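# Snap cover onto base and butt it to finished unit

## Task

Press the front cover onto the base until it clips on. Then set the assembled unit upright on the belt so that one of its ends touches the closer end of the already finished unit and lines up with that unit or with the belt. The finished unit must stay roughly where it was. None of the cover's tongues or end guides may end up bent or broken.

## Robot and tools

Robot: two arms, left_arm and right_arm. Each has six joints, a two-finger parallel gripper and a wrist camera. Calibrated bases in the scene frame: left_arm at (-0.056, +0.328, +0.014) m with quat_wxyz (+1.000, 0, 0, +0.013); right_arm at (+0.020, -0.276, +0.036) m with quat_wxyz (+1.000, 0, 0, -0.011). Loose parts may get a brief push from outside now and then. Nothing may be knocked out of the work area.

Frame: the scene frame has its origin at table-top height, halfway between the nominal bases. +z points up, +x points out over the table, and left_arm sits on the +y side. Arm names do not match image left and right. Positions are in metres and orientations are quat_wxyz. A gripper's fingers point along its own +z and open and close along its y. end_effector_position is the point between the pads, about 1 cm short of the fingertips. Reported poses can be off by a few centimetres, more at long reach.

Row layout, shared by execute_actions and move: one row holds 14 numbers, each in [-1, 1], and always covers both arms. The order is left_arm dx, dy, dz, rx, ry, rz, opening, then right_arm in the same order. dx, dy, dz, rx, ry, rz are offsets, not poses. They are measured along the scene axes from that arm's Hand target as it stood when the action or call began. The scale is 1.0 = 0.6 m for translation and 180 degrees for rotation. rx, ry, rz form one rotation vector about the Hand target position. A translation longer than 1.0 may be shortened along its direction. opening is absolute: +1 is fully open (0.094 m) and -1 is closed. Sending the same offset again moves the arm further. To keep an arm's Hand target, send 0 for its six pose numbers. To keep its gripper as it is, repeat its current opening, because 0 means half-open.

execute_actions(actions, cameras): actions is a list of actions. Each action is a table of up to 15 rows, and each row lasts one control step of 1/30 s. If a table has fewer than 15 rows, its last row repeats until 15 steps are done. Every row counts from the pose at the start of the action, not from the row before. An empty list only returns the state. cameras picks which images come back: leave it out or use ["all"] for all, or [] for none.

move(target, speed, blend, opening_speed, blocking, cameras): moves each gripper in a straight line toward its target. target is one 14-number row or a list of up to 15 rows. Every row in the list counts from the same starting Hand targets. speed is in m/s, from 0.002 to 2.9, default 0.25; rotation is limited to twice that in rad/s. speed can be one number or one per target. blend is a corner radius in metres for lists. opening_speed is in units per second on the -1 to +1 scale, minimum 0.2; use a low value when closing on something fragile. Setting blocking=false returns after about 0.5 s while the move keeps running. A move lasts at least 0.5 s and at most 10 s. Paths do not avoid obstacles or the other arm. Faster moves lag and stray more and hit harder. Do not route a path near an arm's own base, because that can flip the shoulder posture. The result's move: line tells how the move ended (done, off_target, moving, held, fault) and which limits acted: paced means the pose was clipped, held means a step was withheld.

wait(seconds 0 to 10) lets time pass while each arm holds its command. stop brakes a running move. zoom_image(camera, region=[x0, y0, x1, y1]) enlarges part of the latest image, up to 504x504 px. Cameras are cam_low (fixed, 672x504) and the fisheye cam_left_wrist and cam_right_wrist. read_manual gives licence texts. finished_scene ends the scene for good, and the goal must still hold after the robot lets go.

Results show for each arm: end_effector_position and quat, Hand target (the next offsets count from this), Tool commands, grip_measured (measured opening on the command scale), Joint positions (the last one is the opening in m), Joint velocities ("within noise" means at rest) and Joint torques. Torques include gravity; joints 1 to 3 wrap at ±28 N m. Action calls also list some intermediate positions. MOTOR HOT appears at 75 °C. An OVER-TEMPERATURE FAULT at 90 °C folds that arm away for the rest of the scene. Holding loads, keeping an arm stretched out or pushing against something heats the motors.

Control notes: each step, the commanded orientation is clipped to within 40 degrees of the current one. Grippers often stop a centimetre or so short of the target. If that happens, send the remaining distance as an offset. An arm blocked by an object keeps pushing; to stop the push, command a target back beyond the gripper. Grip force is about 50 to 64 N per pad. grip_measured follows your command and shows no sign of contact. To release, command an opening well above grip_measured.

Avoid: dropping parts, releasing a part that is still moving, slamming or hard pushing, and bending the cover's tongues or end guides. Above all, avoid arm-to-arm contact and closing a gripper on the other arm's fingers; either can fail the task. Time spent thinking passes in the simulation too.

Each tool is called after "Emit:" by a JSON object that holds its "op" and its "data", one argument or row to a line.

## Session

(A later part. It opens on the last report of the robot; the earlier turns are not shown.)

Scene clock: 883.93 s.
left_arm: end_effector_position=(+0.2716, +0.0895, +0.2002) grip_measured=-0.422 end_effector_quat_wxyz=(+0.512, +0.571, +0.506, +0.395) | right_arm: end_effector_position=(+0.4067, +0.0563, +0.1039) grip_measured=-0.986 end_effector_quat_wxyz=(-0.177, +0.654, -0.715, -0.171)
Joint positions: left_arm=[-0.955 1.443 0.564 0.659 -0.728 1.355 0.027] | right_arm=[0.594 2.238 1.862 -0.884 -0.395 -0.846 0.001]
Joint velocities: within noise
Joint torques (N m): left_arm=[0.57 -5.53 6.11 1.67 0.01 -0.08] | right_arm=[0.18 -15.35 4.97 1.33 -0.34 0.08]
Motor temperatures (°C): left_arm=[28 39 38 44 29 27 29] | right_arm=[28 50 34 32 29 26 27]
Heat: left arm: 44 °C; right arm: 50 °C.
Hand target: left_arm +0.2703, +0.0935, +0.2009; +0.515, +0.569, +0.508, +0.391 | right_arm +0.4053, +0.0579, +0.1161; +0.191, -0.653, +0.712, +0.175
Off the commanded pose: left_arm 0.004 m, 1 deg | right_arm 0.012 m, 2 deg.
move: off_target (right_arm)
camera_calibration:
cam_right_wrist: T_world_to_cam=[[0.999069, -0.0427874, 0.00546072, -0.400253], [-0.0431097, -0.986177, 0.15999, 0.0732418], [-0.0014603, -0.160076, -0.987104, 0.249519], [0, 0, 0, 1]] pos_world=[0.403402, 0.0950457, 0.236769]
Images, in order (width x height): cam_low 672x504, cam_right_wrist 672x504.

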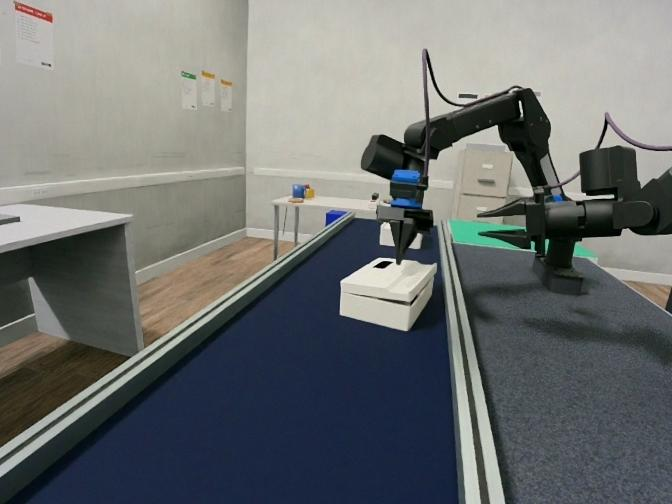

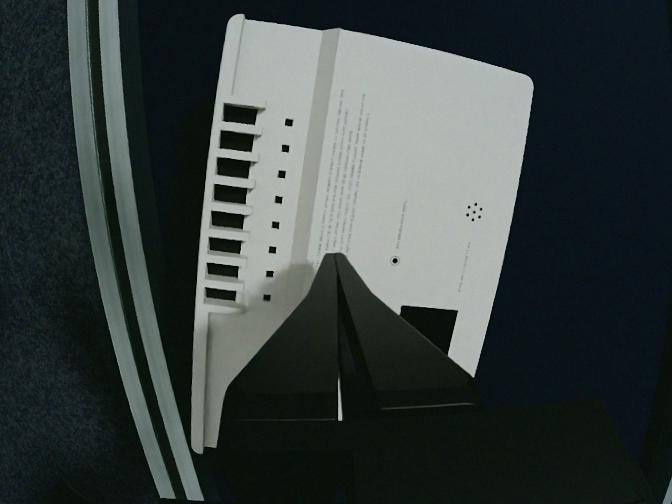

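Emit:
{"op": "move", "data": {
  "target": [0,0,0,0,0,0,-0.42,0.0,0.008,-0.085,0,0,0,-1],
  "speed": 0.05,
  "cameras": ["cam_right_wrist","cam_low","cam_left_wrist"]
}}

Emit:
{"op": "zoom_image", "data": {
  "camera": "cam_low",
  "region": [330, 210, 460, 340]
}}

Emit:
{"op": "zoom_image", "data": {
  "camera": "cam_left_wrist",
  "region": [380, 0, 640, 270]
}}

Scene clock: 888.17 s.
left_arm: end_effector_position=(+0.2716, +0.0895, +0.2002) grip_measured=-0.422 end_effector_quat_wxyz=(+0.512, +0.571, +0.506, +0.395) | right_arm: end_effector_position=(+0.4200, +0.0678, +0.0896) grip_measured=-0.986 end_effector_quat_wxyz=(-0.226, +0.653, -0.702, -0.171)
Joint positions: left_arm=[-0.955 1.443 0.564 0.659 -0.728 1.355 0.027] | right_arm=[0.594 2.236 1.762 -0.682 -0.41 -0.837 0.001]
Joint velocities: within noise
Joint torques (N m): left_arm=[0.55 -5.5 6.12 1.67 0.01 -0.09] | right_arm=[1.06 -11.45 3.74 1.22 -0.18 0.08]
Motor temperatures (°C): left_arm=[28 39 38 44 29 27 29] | right_arm=[28 50 34 32 29 26 27]
Heat: left arm: 44 °C; right arm: 50 °C.
Hand target: left_arm +0.2703, +0.0935, +0.2009; +0.515, +0.569, +0.508, +0.392 | right_arm +0.4053, +0.0628, +0.0652; -0.191, +0.653, -0.712, -0.175
Off the commanded pose: left_arm 0.004 m, 1 deg | right_arm 0.029 m, 4 deg.
move: off_target (right_arm)
camera_calibration:
cam_left_wrist: T_world_to_cam=[[-0.204041, -0.131399, -0.970104, 0.258028], [-0.519978, 0.854156, -0.00632706, 0.0739356], [0.829452, 0.503142, -0.242607, -0.0872436], [0, 0, 0, 1]] pos_world=[0.163458, 0.0146479, 0.229616]
cam_right_wrist: T_world_to_cam=[[0.995825, -0.0480333, 0.0776265, -0.417776], [-0.0548847, -0.994547, 0.0886837, 0.0992364], [0.0729434, -0.092574, -0.99303, 0.201956], [0, 0, 0, 1]] pos_world=[0.406747, 0.0973239, 0.224178]

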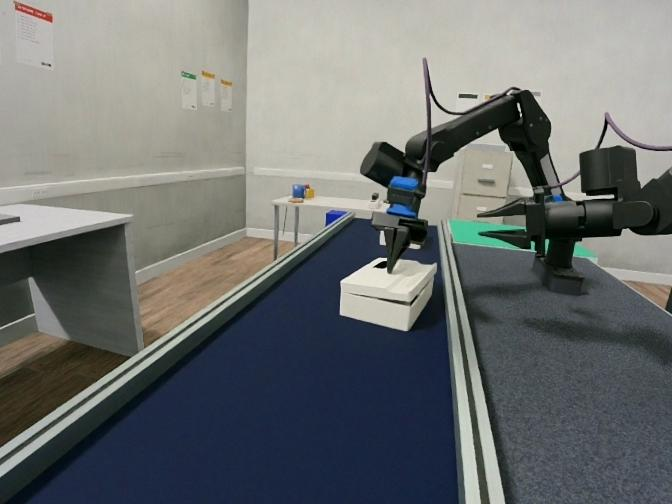

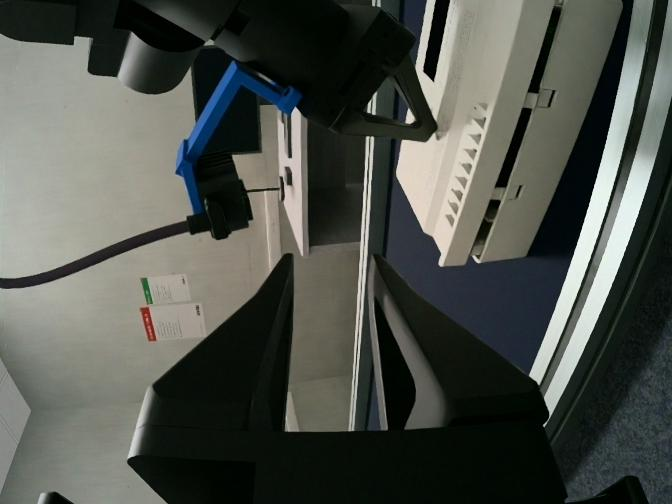

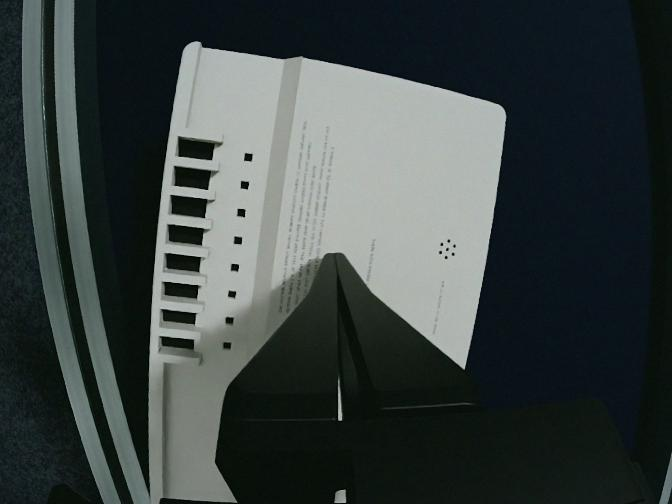

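Scaled by 3.877 from the camera's 672x504 image, which has a finer 960x720 frame.

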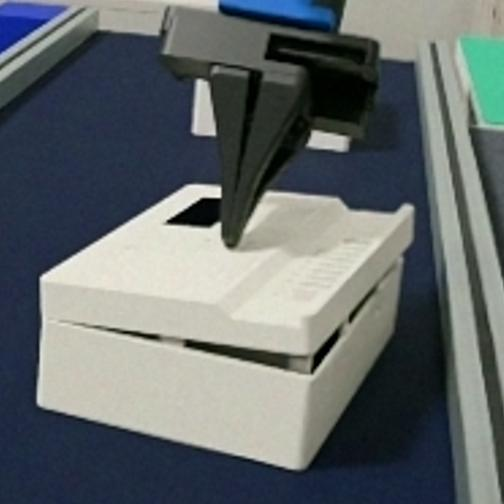

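Scaled by 1.867 from the camera's 672x504 image, which has a finer 960x720 frame.

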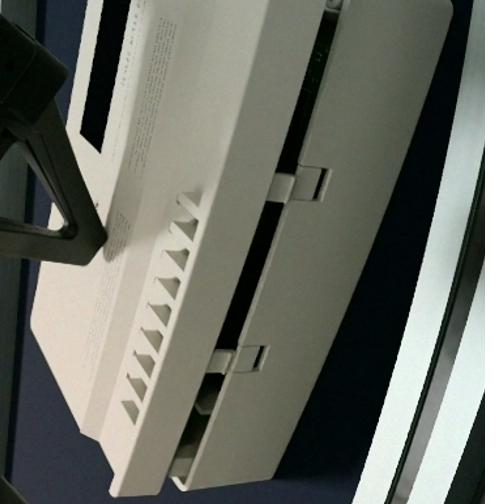

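Emit:
{"op": "move", "data": {
  "target": [
    [0,0,0,0,0,0,-0.42,0,0,0.10,0,0,0,-1],
    [0,0,0,0,0,0,-0.42,-0.02,-0.02,0.10,-0.14,0,0,-0.6]
  ],
  "speed": 0.12,
  "cameras": ["cam_right_wrist","cam_low"]
}}

Scene clock: 898.03 s.
left_arm: end_effector_position=(+0.2716, +0.0895, +0.2002) grip_measured=-0.422 end_effector_quat_wxyz=(+0.512, +0.571, +0.506, +0.395) | right_arm: end_effector_position=(+0.3938, +0.0478, +0.1338) grip_measured=-0.602 end_effector_quat_wxyz=(-0.053, +0.679, -0.732, -0.014)
Joint positions: left_arm=[-0.955 1.443 0.564 0.659 -0.728 1.355 0.027] | right_arm=[0.721 2.447 2.439 -1.457 -0.033 -0.794 0.019]
Joint velocities: within noise
Joint torques (N m): left_arm=[0.55 -5.53 6.11 1.67 0.01 -0.09] | right_arm=[0.58 -11.49 7.49 0.64 -0.07 0.1]
Motor temperatures (°C): left_arm=[28 39 38 44 29 27 29] | right_arm=[28 51 34 32 28 26 27]
Heat: left arm: 44 °C; right arm: 51 °C.
Hand target: left_arm +0.2703, +0.0935, +0.2009; +0.515, +0.569, +0.508, +0.391 | right_arm +0.3933, +0.0506, +0.1250; -0.043, +0.679, -0.733, -0.016
Off the commanded pose: left_arm 0.004 m, 1 deg | right_arm 0.009 m, 1 deg.
move: done
camera_calibration:
cam_right_wrist: T_world_to_cam=[[0.998116, -0.0307978, 0.0530566, -0.39453], [-0.0544093, -0.84393, 0.533687, 0.00702394], [0.0283396, -0.535569, -0.844016, 0.264695], [0, 0, 0, 1]] pos_world=[0.386668, 0.135539, 0.24059]
Images, in order (width x height): cam_low 672x504, cam_right_wrist 672x504.

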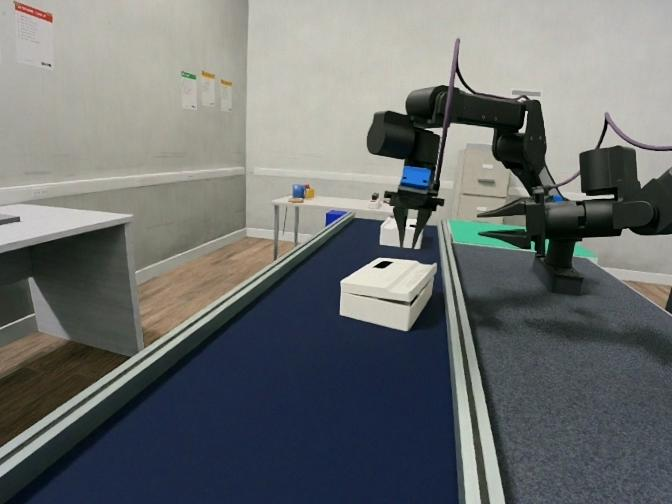

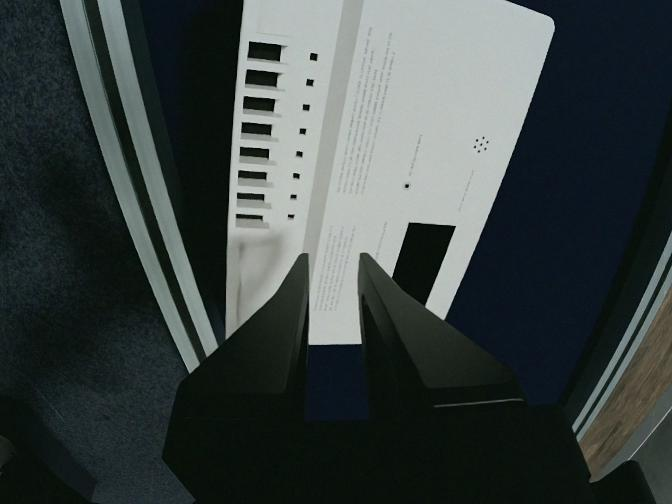

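Emit:
{"op": "move", "data": {
  "target": [
    [0,0,0,0,0,0,-0.42,0.022,0.04,0,0,0,0,-0.6],
    [0,0,0,0,0,0,-0.42,0.022,0.04,-0.1,0,0,0,-0.6]
  ],
  "speed": 0.06,
  "cameras": ["cam_right_wrist","cam_low","cam_left_wrist"]
}}

Emit:
{"op": "zoom_image", "data": {
  "camera": "cam_low",
  "region": [330, 210, 460, 340]
}}

Emit:
{"op": "zoom_image", "data": {
  "camera": "cam_left_wrist",
  "region": [380, 0, 640, 270]
}}

Scene clock: 904.13 s.
left_arm: end_effector_position=(+0.2716, +0.0895, +0.2002) grip_measured=-0.422 end_effector_quat_wxyz=(+0.512, +0.571, +0.506, +0.395) | right_arm: end_effector_position=(+0.4073, +0.0715, +0.0895) grip_measured=-0.602 end_effector_quat_wxyz=(-0.054, +0.679, -0.732, -0.013)
Joint positions: left_arm=[-0.955 1.443 0.564 0.659 -0.728 1.355 0.027] | right_arm=[0.741 2.594 2.533 -1.402 -0.029 -0.774 0.019]
Joint velocities: within noise
Joint torques (N m): left_arm=[0.55 -5.55 6.08 1.67 0.01 -0.09] | right_arm=[0.57 -12.63 3.12 1.27 -0.09 0.08]
Motor temperatures (°C): left_arm=[28 38 37 44 29 27 29] | right_arm=[28 50 35 31 28 26 27]
Heat: left arm: 44 °C; right arm: 50 °C.
Hand target: left_arm +0.2703, +0.0935, +0.2009; +0.515, +0.569, +0.508, +0.391 | right_arm +0.4065, +0.0747, +0.0651; -0.043, +0.679, -0.733, -0.016
Off the commanded pose: left_arm 0.004 m, 1 deg | right_arm 0.025 m, 1 deg.
move: off_target (right_arm)
camera_calibration:
cam_left_wrist: T_world_to_cam=[[-0.204177, -0.131376, -0.970078, 0.258045], [-0.519592, 0.854391, -0.00634715, 0.0738721], [0.82966, 0.502749, -0.242709, -0.087249], [0, 0, 0, 1]] pos_world=[0.163457, 0.0146495, 0.229616]
cam_right_wrist: T_world_to_cam=[[0.997954, -0.0314325, 0.0556736, -0.405057], [-0.0563423, -0.843946, 0.533462, 0.052351], [0.0302174, -0.535507, -0.84399, 0.238821], [0, 0, 0, 1]] pos_world=[0.399961, 0.15934, 0.196187]

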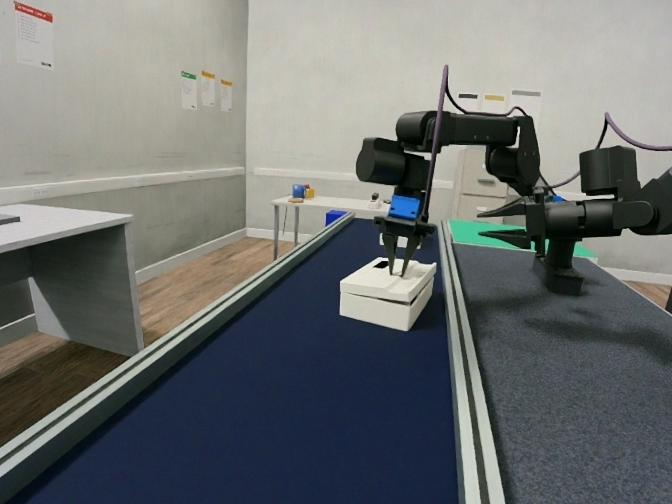

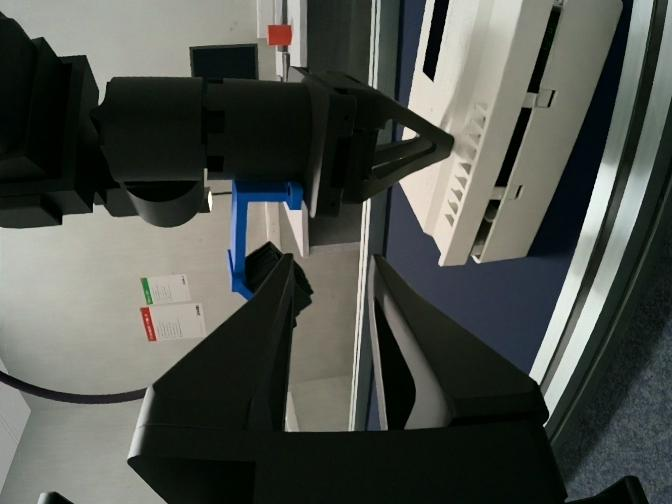

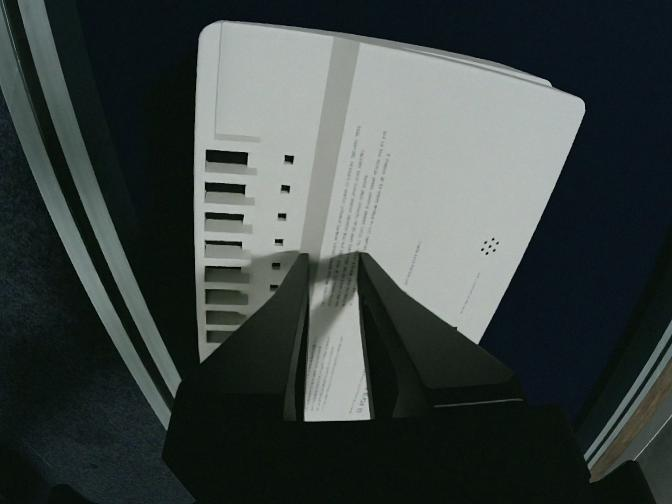

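Scaled by 3.877 from the camera's 672x504 image, which has a finer 960x720 frame.

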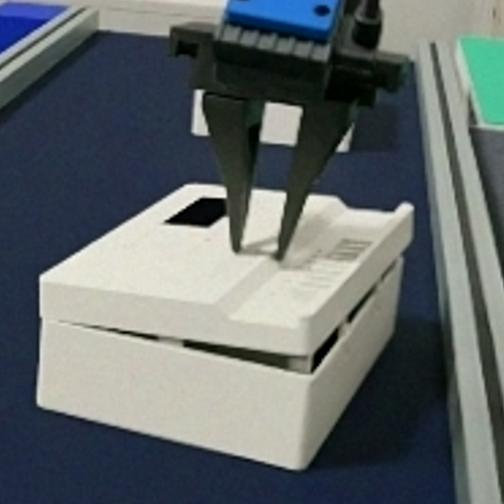

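Scaled by 1.867 from the camera's 672x504 image, which has a finer 960x720 frame.

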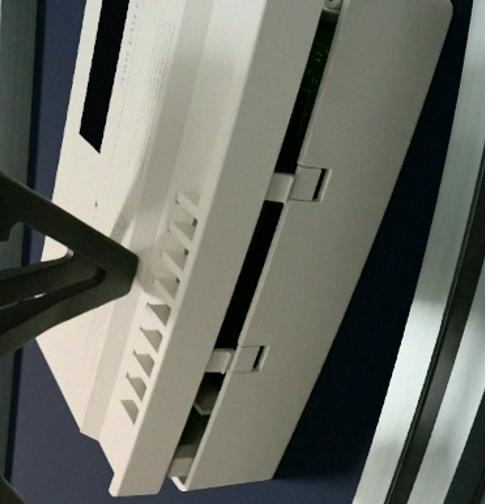

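Emit:
{"op": "zoom_image", "data": {
  "camera": "cam_right_wrist",
  "region": [330, 0, 630, 220]
}}

Emit:
{"op": "zoom_image", "data": {
  "camera": "cam_low",
  "region": [335, 265, 440, 335]
}}

Scaled by 1.680 from the camera's 672x504 image, which has a finer 960x720 frame.

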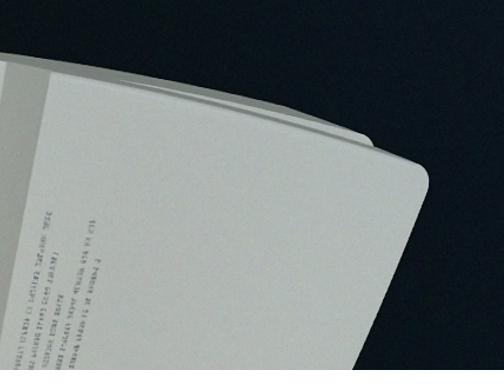

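Scaled by 4.800 from the camera's 672x504 image, which has a finer 960x720 frame.

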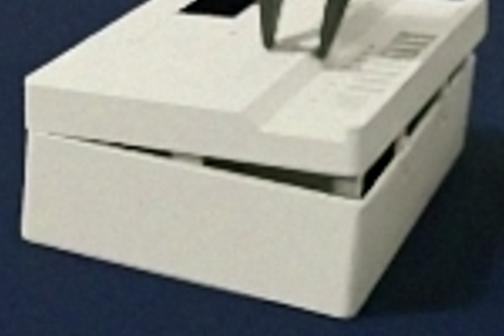

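Emit:
{"op": "move", "data": {
  "target": [0,0,0,0,0,0,-0.42,-0.01,0.0,-0.04,0,0,0,-0.6],
  "speed": 0.08,
  "cameras": ["cam_low","cam_left_wrist"]
}}

Emit:
{"op": "zoom_image", "data": {
  "camera": "cam_low",
  "region": [335, 245, 445, 335]
}}

Emit:
{"op": "zoom_image", "data": {
  "camera": "cam_left_wrist",
  "region": [380, 0, 640, 270]
}}

Scene clock: 915.17 s.
left_arm: end_effector_position=(+0.2716, +0.0895, +0.2002) grip_measured=-0.422 end_effector_quat_wxyz=(+0.512, +0.571, +0.506, +0.395) | right_arm: end_effector_position=(+0.4055, +0.0728, +0.0881) grip_measured=-0.601 end_effector_quat_wxyz=(-0.076, +0.677, -0.732, -0.013)
Joint positions: left_arm=[-0.955 1.443 0.564 0.659 -0.728 1.355 0.027] | right_arm=[0.745 2.496 2.339 -1.262 -0.029 -0.767 0.019]
Joint velocities: within noise
Joint torques (N m): left_arm=[0.57 -5.52 6.11 1.67 0.01 -0.09] | right_arm=[0.9 -9.72 2.35 1.43 -0.07 0.09]
Motor temperatures (°C): left_arm=[28 38 37 44 29 27 29] | right_arm=[28 53 34 31 28 26 27]
Heat: left arm: 44 °C; right arm: 53 °C.
Hand target: left_arm +0.2703, +0.0935, +0.2009; +0.515, +0.569, +0.508, +0.391 | right_arm +0.4005, +0.0747, +0.0410; -0.043, +0.679, -0.733, -0.016
Off the commanded pose: left_arm 0.004 m, 1 deg | right_arm 0.047 m, 4 deg.
move: off_target (right_arm)
camera_calibration:
cam_left_wrist: T_world_to_cam=[[-0.204177, -0.131376, -0.970078, 0.258045], [-0.519592, 0.854391, -0.00634715, 0.0738721], [0.82966, 0.502749, -0.242709, -0.087249], [0, 0, 0, 1]] pos_world=[0.163457, 0.0146495, 0.229616]
Images, in order (width x height): cam_low 672x504, cam_left_wrist 672x504.

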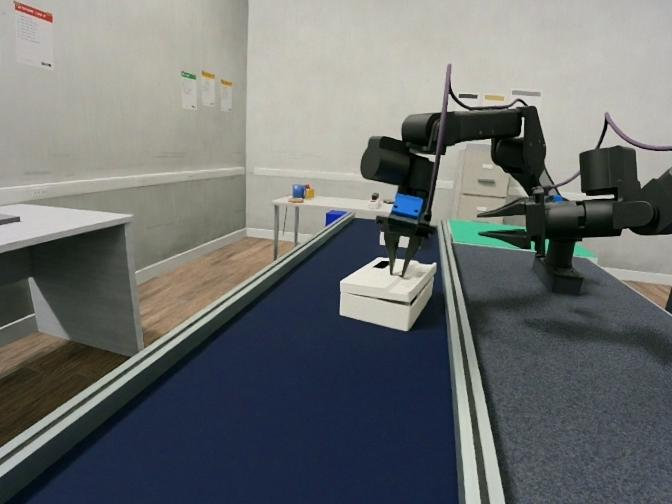

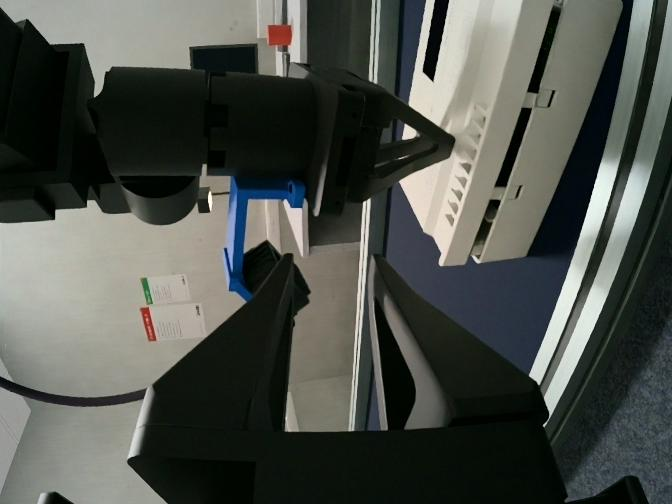

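Scaled by 4.582 from the camera's 672x504 image, which has a finer 960x720 frame.

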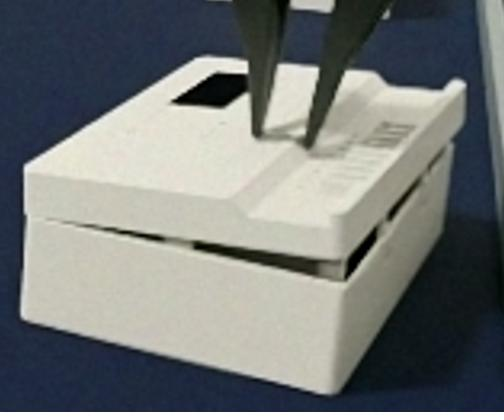

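Scaled by 1.867 from the camera's 672x504 image, which has a finer 960x720 frame.

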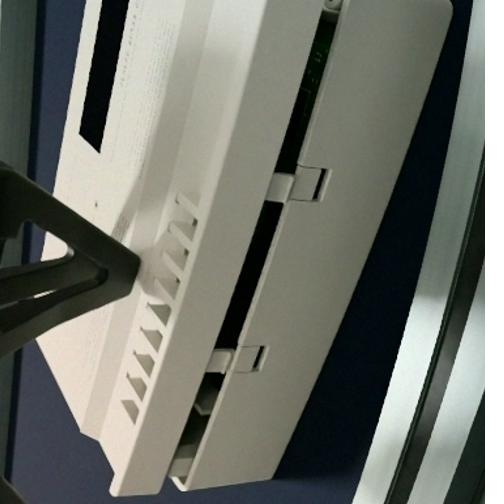

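Emit:
{"op": "zoom_image", "data": {
  "camera": "cam_left_wrist",
  "region": [480, 60, 580, 270]
}}

Scaled by 2.400 from the camera's 672x504 image, which has a finer 960x720 frame.

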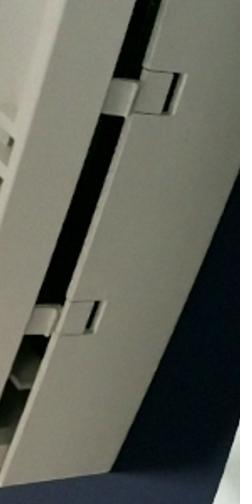

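Emit:
{"op": "move", "data": {
  "target": [0,0,0,0,0,0,-0.42,0.035,0.0,0,0,0,0,-0.6],
  "speed": 0.06,
  "cameras": ["cam_low","cam_left_wrist"]
}}

Emit:
{"op": "zoom_image", "data": {
  "camera": "cam_low",
  "region": [335, 245, 445, 335]
}}

Emit:
{"op": "zoom_image", "data": {
  "camera": "cam_left_wrist",
  "region": [420, 0, 640, 270]
}}

Scene clock: 932.13 s.
left_arm: end_effector_position=(+0.2716, +0.0895, +0.2002) grip_measured=-0.422 end_effector_quat_wxyz=(+0.512, +0.571, +0.506, +0.395) | right_arm: end_effector_position=(+0.4238, +0.0817, +0.0892) grip_measured=-0.601 end_effector_quat_wxyz=(-0.091, +0.677, -0.730, -0.012)
Joint positions: left_arm=[-0.955 1.443 0.564 0.659 -0.728 1.355 0.027] | right_arm=[0.735 2.598 2.529 -1.32 -0.03 -0.778 0.019]
Joint velocities: within noise
Joint torques (N m): left_arm=[0.58 -5.52 6.09 1.67 0.01 -0.09] | right_arm=[-0.69 -8.75 5.33 0.93 -0.11 -0.06]
Motor temperatures (°C): left_arm=[28 38 37 43 29 27 29] | right_arm=[28 47 33 32 28 26 27]
Heat: left arm: 43 °C; right arm: 47 °C.
Hand target: left_arm +0.2703, +0.0935, +0.2009; +0.515, +0.569, +0.508, +0.391 | right_arm +0.4214, +0.0747, +0.0411; -0.043, +0.679, -0.733, -0.016
Off the commanded pose: left_arm 0.004 m, 1 deg | right_arm 0.049 m, 6 deg.
move: off_target (right_arm)
camera_calibration:
cam_left_wrist: T_world_to_cam=[[-0.204177, -0.131376, -0.970078, 0.258045], [-0.519592, 0.854391, -0.00634715, 0.0738721], [0.82966, 0.502749, -0.242709, -0.087249], [0, 0, 0, 1]] pos_world=[0.163457, 0.0146495, 0.229616]
Images, in order (width x height): cam_low 672x504, cam_left_wrist 672x504.

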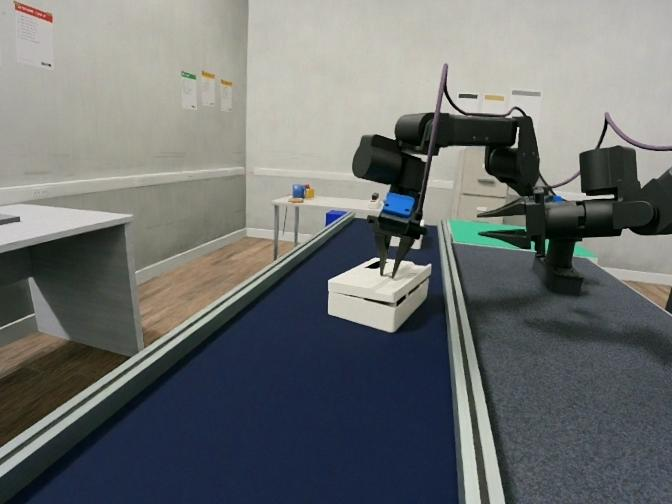

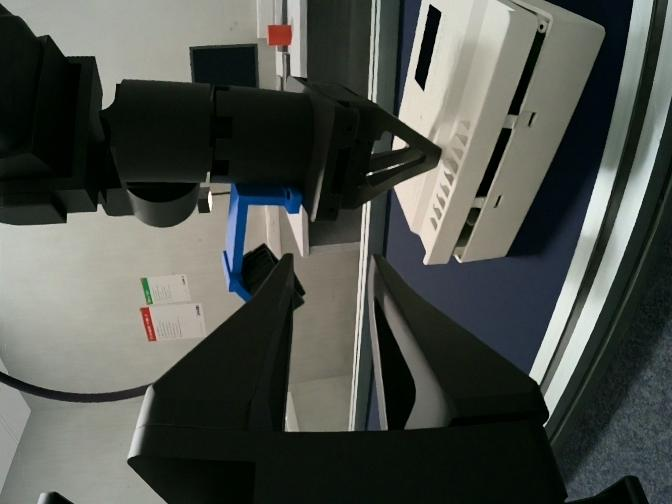

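Scaled by 4.582 from the camera's 672x504 image, which has a finer 960x720 frame.

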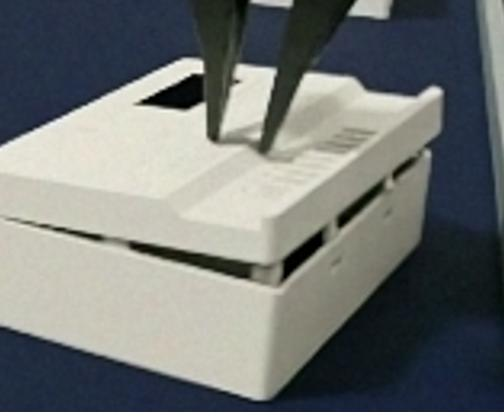

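Scaled by 1.867 from the camera's 672x504 image, which has a finer 960x720 frame.

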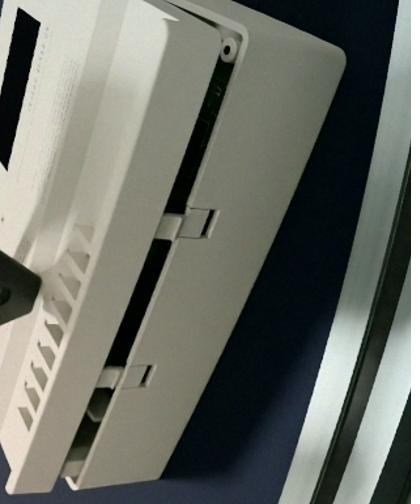

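Emit:
{"op": "move", "data": {
  "target": [0,0,0,0,0,0,-0.42,0,0,0.2,0,0,0,-0.6],
  "speed": 0.15
}}

Scene clock: 946.50 s.
left_arm: end_effector_position=(+0.2716, +0.0895, +0.2002) grip_measured=-0.422 end_effector_quat_wxyz=(+0.512, +0.571, +0.506, +0.395) | right_arm: end_effector_position=(+0.4206, +0.0752, +0.1376) grip_measured=-0.601 end_effector_quat_wxyz=(-0.100, +0.675, -0.731, -0.011)
Joint positions: left_arm=[-0.955 1.443 0.564 0.659 -0.728 1.355 0.027] | right_arm=[0.729 2.661 2.85 -1.56 -0.03 -0.78 0.019]
Joint velocities: within noise
Joint torques (N m): left_arm=[0.55 -5.52 6.09 1.67 0.02 -0.1] | right_arm=[-0.23 -17.48 6.57 0.84 -0.11 0]
Motor temperatures (°C): left_arm=[28 38 37 43 29 27 28] | right_arm=[28 46 34 31 28 26 27]
Heat: left arm: 43 °C; right arm: 46 °C.
Hand target: left_arm +0.2703, +0.0935, +0.2009; +0.515, +0.569, +0.508, +0.391 | right_arm +0.4215, +0.0747, +0.1611; -0.043, +0.678, -0.733, -0.016
Off the commanded pose: left_arm 0.004 m, 1 deg | right_arm 0.024 m, 7 deg.
elbow stopped short (right arm): the move would have taken joint 3 (elbow) straighter than the controller allows.
move: off_target (right_arm)
camera_calibration:
cam_left_wrist: T_world_to_cam=[[-0.204177, -0.131376, -0.970078, 0.258045], [-0.519592, 0.854391, -0.00634715, 0.0738721], [0.82966, 0.502749, -0.242709, -0.087249], [0, 0, 0, 1]] pos_world=[0.163457, 0.0146495, 0.229616]
cam_right_wrist: T_world_to_cam=[[0.991516, -0.042513, 0.122836, -0.426583], [-0.0964936, -0.873902, 0.476429, 0.0575049], [0.0870926, -0.484239, -0.87059, 0.256937], [0, 0, 0, 1]] pos_world=[0.406136, 0.156537, 0.248689]

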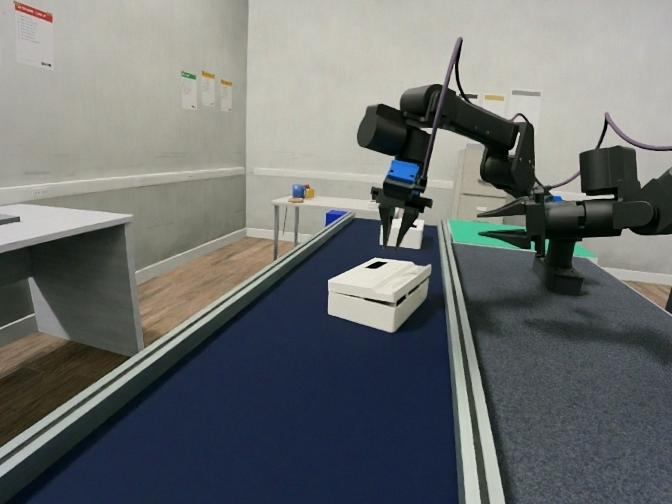

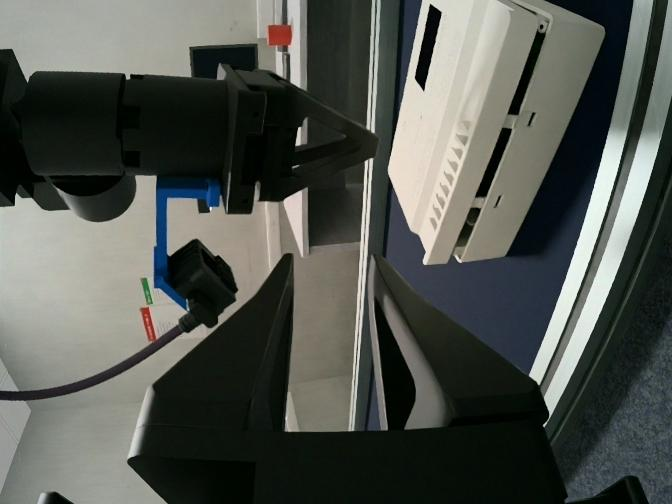

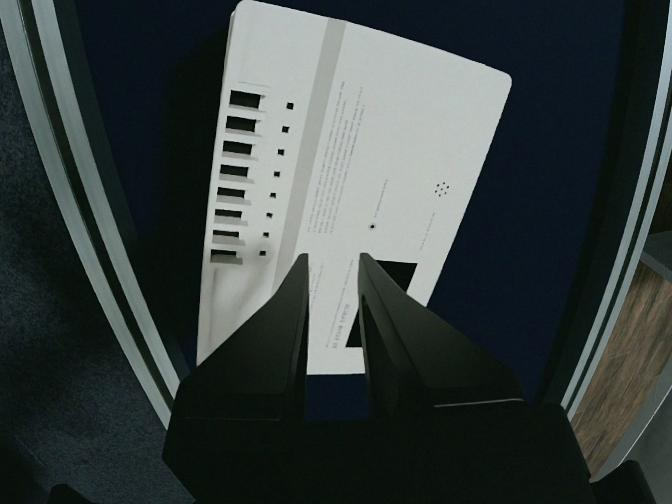

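Emit:
{"op": "zoom_image", "data": {
  "camera": "cam_left_wrist",
  "region": [380, 0, 640, 280]
}}

Emit:
{"op": "zoom_image", "data": {
  "camera": "cam_low",
  "region": [310, 240, 450, 345]
}}

Emit:
{"op": "zoom_image", "data": {
  "camera": "cam_right_wrist",
  "region": [180, 0, 520, 380]
}}

Scaled by 1.800 from the camera's 672x504 image, which has a finer 960x720 frame.

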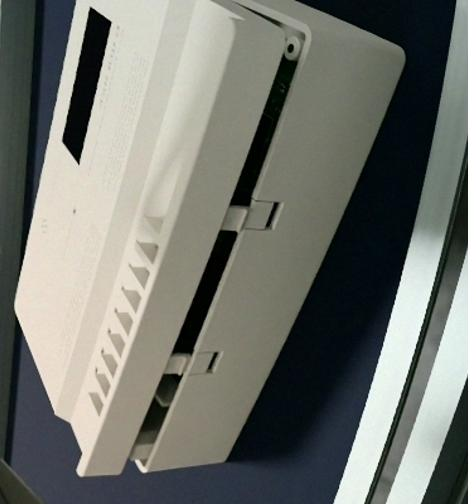

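Scaled by 3.600 from the camera's 672x504 image, which has a finer 960x720 frame.

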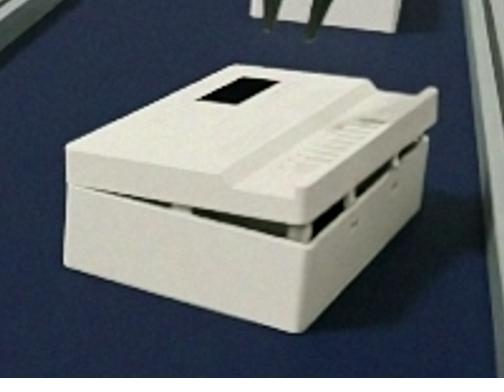

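Scaled by 1.326 from the camera's 672x504 image, which has a finer 960x720 frame.

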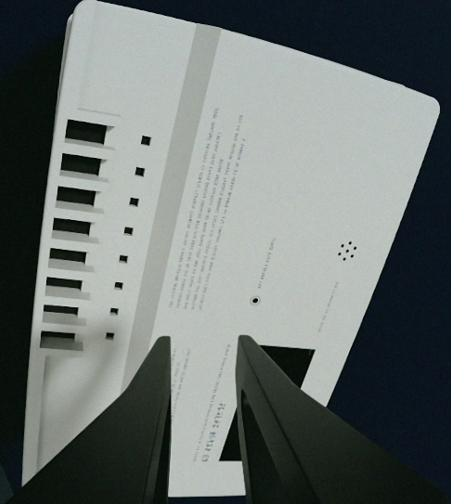

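Emit:
{"op": "move", "data": {
  "target": [
    [0,0,0,0,0,0,-0.42,-0.054,-0.015,-0.1,0,0,0,-0.75],
    [0,0,0,0,0,0,-0.42,-0.054,-0.015,-0.21,0,0,0,-0.75]
  ],
  "speed": [0.12,0.05]
}}

Emit:
{"op": "zoom_image", "data": {
  "camera": "cam_left_wrist",
  "region": [380, 0, 640, 280]
}}

Scene clock: 964.67 s.
left_arm: end_effector_position=(+0.2716, +0.0895, +0.2002) grip_measured=-0.422 end_effector_quat_wxyz=(+0.512, +0.571, +0.506, +0.395) | right_arm: end_effector_position=(+0.3886, +0.0611, +0.0924) grip_measured=-0.748 end_effector_quat_wxyz=(-0.073, +0.678, -0.731, -0.012)
Joint positions: left_arm=[-0.955 1.443 0.564 0.659 -0.728 1.355 0.027] | right_arm=[0.75 2.381 2.15 -1.194 -0.027 -0.765 0.012]
Joint velocities: within noise
Joint torques (N m): left_arm=[0.55 -5.52 6.11 1.68 0.01 -0.09] | right_arm=[0.55 -7.56 2.03 1.77 -0.09 0.09]
Motor temperatures (°C): left_arm=[28 38 37 43 29 27 28] | right_arm=[28 59 34 30 28 26 26]
Heat: left arm: 43 °C; right arm: 59 °C.
Hand target: left_arm +0.2703, +0.0935, +0.2009; +0.515, +0.569, +0.508, +0.392 | right_arm +0.3892, +0.0657, +0.0352; -0.044, +0.679, -0.733, -0.016
Off the commanded pose: left_arm 0.004 m, 1 deg | right_arm 0.057 m, 3 deg.
move: off_target (right_arm)
camera_calibration:
cam_left_wrist: T_world_to_cam=[[-0.204177, -0.131376, -0.970078, 0.258045], [-0.519592, 0.854391, -0.00634715, 0.0738721], [0.82966, 0.502749, -0.242709, -0.087249], [0, 0, 0, 1]] pos_world=[0.163457, 0.0146495, 0.229616]
cam_right_wrist: T_world_to_cam=[[0.996024, -0.0325133, 0.0829457, -0.388567], [-0.0705216, -0.856661, 0.511036, 0.0492753], [0.054441, -0.514854, -0.855548, 0.226618], [0, 0, 0, 1]] pos_world=[0.37816, 0.146254, 0.200931]

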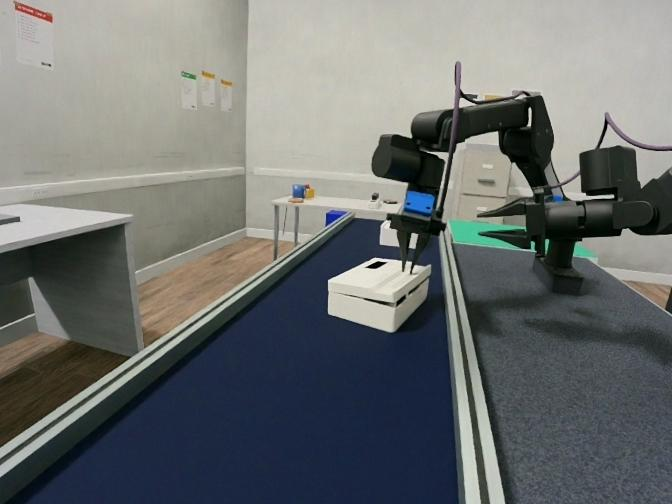

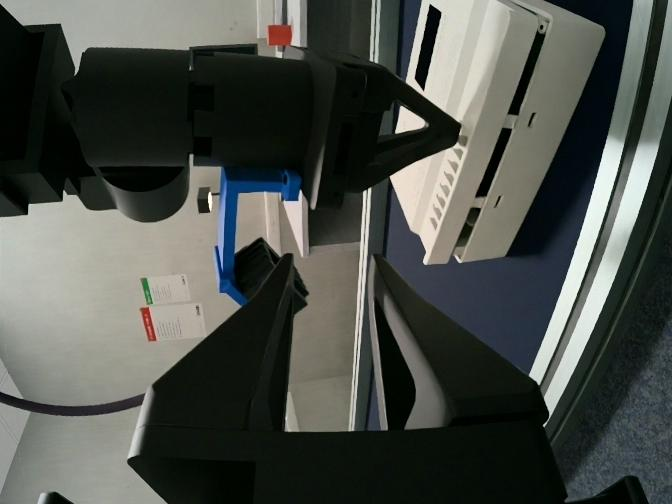

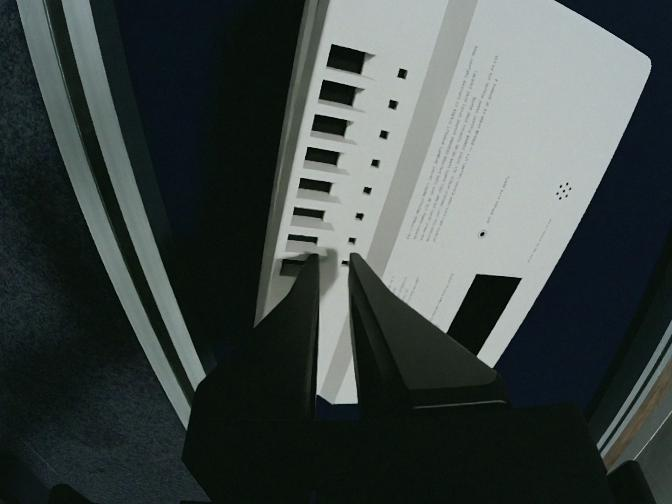

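Scaled by 1.800 from the camera's 672x504 image, which has a finer 960x720 frame.

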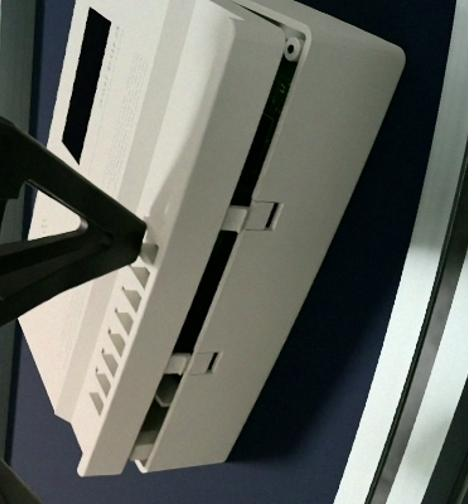

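Emit:
{"op": "move", "data": {
  "target": [0,0,0,0,0,0,-0.42,0,0,-0.07,0,0,0,-0.75],
  "speed": 0.05,
  "cameras": ["cam_left_wrist"]
}}

Emit:
{"op": "zoom_image", "data": {
  "camera": "cam_left_wrist",
  "region": [380, 0, 640, 280]
}}

Scene clock: 972.40 s.
left_arm: end_effector_position=(+0.2716, +0.0895, +0.2002) grip_measured=-0.422 end_effector_quat_wxyz=(+0.512, +0.571, +0.506, +0.395) | right_arm: end_effector_position=(+0.4086, +0.0800, +0.0921) grip_measured=-0.748 end_effector_quat_wxyz=(-0.150, +0.674, -0.724, -0.013)
Joint positions: left_arm=[-0.955 1.443 0.564 0.659 -0.728 1.355 0.027] | right_arm=[0.75 2.329 2.023 -0.964 -0.032 -0.765 0.012]
Joint velocities: within noise
Joint torques (N m): left_arm=[0.57 -5.52 6.09 1.67 0.01 -0.09] | right_arm=[0.54 -3.18 2.3 1.05 -0.05 0.09]
Motor temperatures (°C): left_arm=[28 38 37 43 29 27 28] | right_arm=[28 55 33 31 28 26 26]
Heat: left arm: 43 °C; right arm: 55 °C.
Hand target: left_arm +0.2703, +0.0935, +0.2009; +0.515, +0.569, +0.508, +0.392 | right_arm +0.3891, +0.0656, -0.0070; -0.043, +0.679, -0.733, -0.016
Off the commanded pose: left_arm 0.004 m, 1 deg | right_arm 0.102 m, 12 deg.
move: off_target (right_arm)
camera_calibration:
cam_left_wrist: T_world_to_cam=[[-0.204177, -0.131376, -0.970078, 0.258045], [-0.519592, 0.854391, -0.00634715, 0.0738721], [0.82966, 0.502749, -0.242709, -0.087249], [0, 0, 0, 1]] pos_world=[0.163457, 0.0146495, 0.229616]
Images, in order (width x height): cam_left_wrist 672x504.

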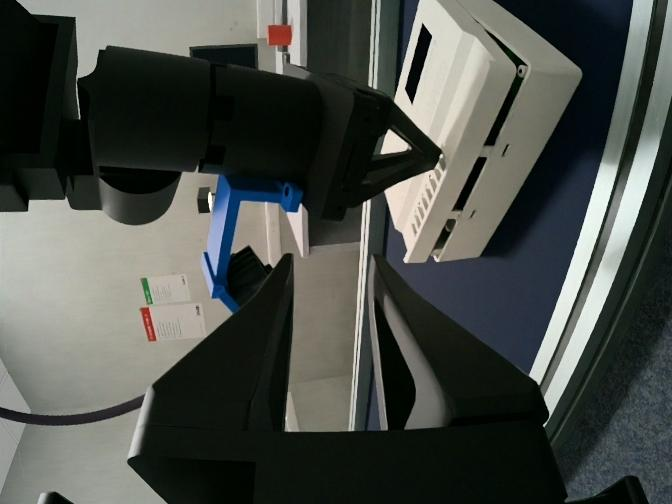

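Scaled by 1.800 from the camera's 672x504 image, which has a finer 960x720 frame.

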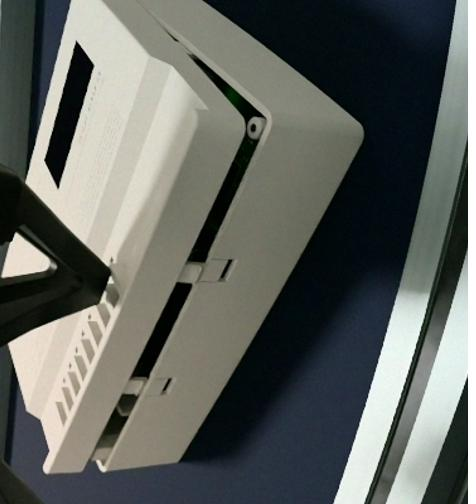

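Emit:
{"op": "move", "data": {
  "target": [
    [0,0,0,0,0,0,-0.42,0.02,0.02,0.25,0,0,0,-0.75],
    [0.1,-0.05,0.0,0,0,0,-0.42,0.02,0.1,0.3,0,0,0,-0.75]
  ],
  "speed": 0.15
}}

Emit:
{"op": "zoom_image", "data": {
  "camera": "cam_left_wrist",
  "region": [380, 0, 640, 280]
}}

Scene clock: 978.03 s.
left_arm: end_effector_position=(+0.3233, +0.0694, +0.1935) grip_measured=-0.422 end_effector_quat_wxyz=(+0.503, +0.577, +0.508, +0.395) | right_arm: end_effector_position=(+0.3956, +0.1218, +0.1744) grip_measured=-0.748 end_effector_quat_wxyz=(-0.160, +0.674, -0.721, -0.021)
Joint positions: left_arm=[-0.86 1.643 0.744 0.67 -0.638 1.378 0.027] | right_arm=[0.826 2.594 2.841 -1.495 -0.025 -0.695 0.012]
Joint velocities: within noise
Joint torques (N m): left_arm=[0.51 -4.3 10.4 1.89 0.05 -0.07] | right_arm=[-0.12 -13.05 7.21 1.34 -0.07 0.11]
Motor temperatures (°C): left_arm=[28 38 37 43 29 27 28] | right_arm=[28 52 34 31 27 26 26]
Heat: left arm: 43 °C; right arm: 52 °C.
Hand target: left_arm +0.3303, +0.0635, +0.2011; +0.515, +0.568, +0.508, +0.391 | right_arm +0.4010, +0.1257, +0.1730; -0.043, +0.679, -0.733, -0.016
Off the commanded pose: left_arm 0.012 m, 2 deg | right_arm 0.007 m, 13 deg.
elbow stopped short (right arm): the move would have taken joint 3 (elbow) straighter than the controller allows.
move: off_target (left_arm, right_arm)
camera_calibration:
cam_left_wrist: T_world_to_cam=[[-0.220471, -0.116401, -0.968423, 0.263341], [-0.522085, 0.852736, 0.0163622, 0.114366], [0.823905, 0.509207, -0.248775, -0.118973], [0, 0, 0, 1]] pos_world=[0.21579, -0.00628852, 0.223556]
cam_right_wrist: T_world_to_cam=[[0.97996, -0.0449509, 0.194058, -0.411841], [-0.117787, -0.916403, 0.382534, 0.108279], [0.16064, -0.397725, -0.903332, 0.279702], [0, 0, 0, 1]] pos_world=[0.37141, 0.191959, 0.291164]

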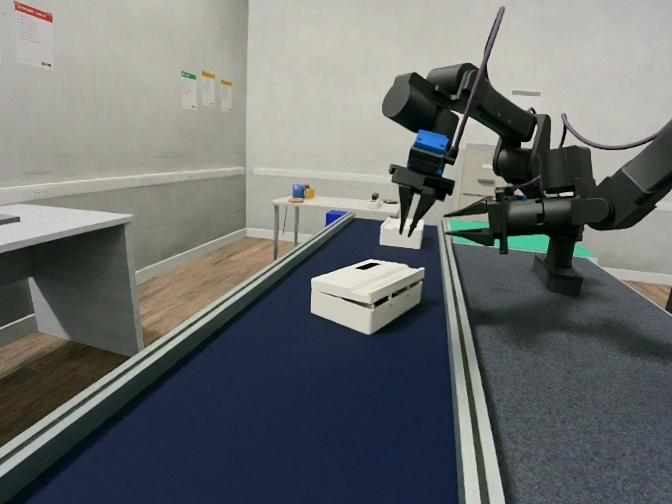

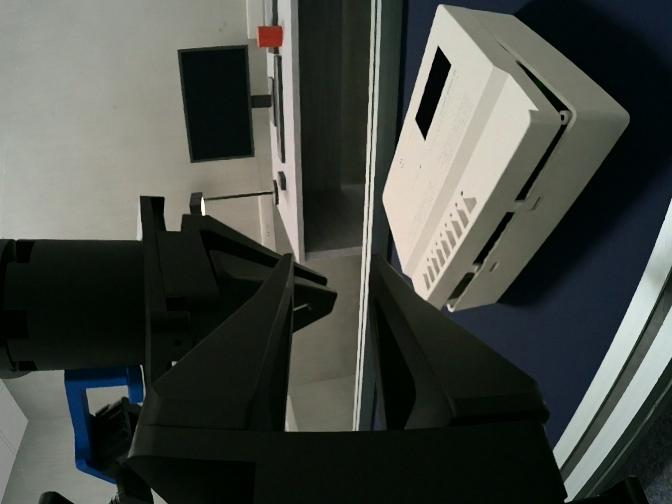

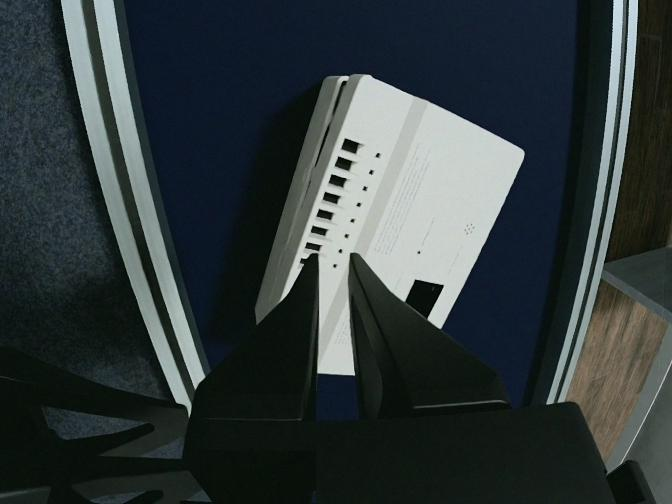

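Scaled by 1.800 from the camera's 672x504 image, which has a finer 960x720 frame.

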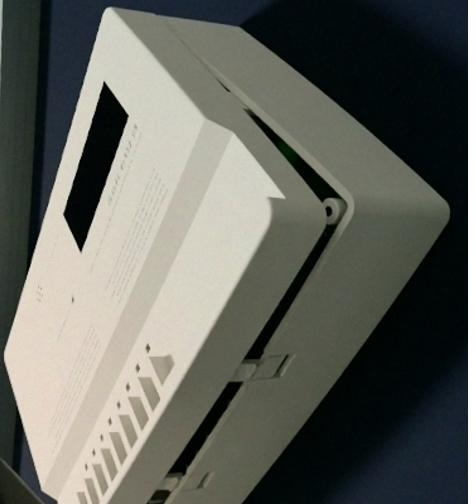

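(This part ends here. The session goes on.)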